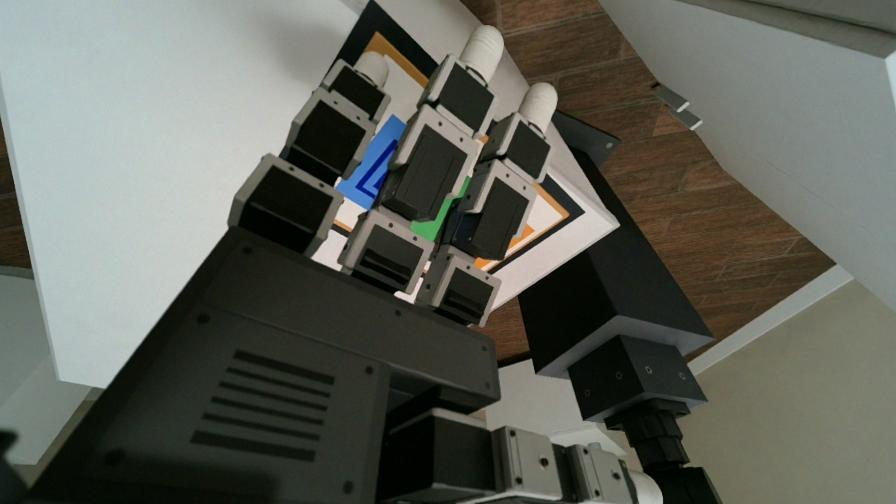

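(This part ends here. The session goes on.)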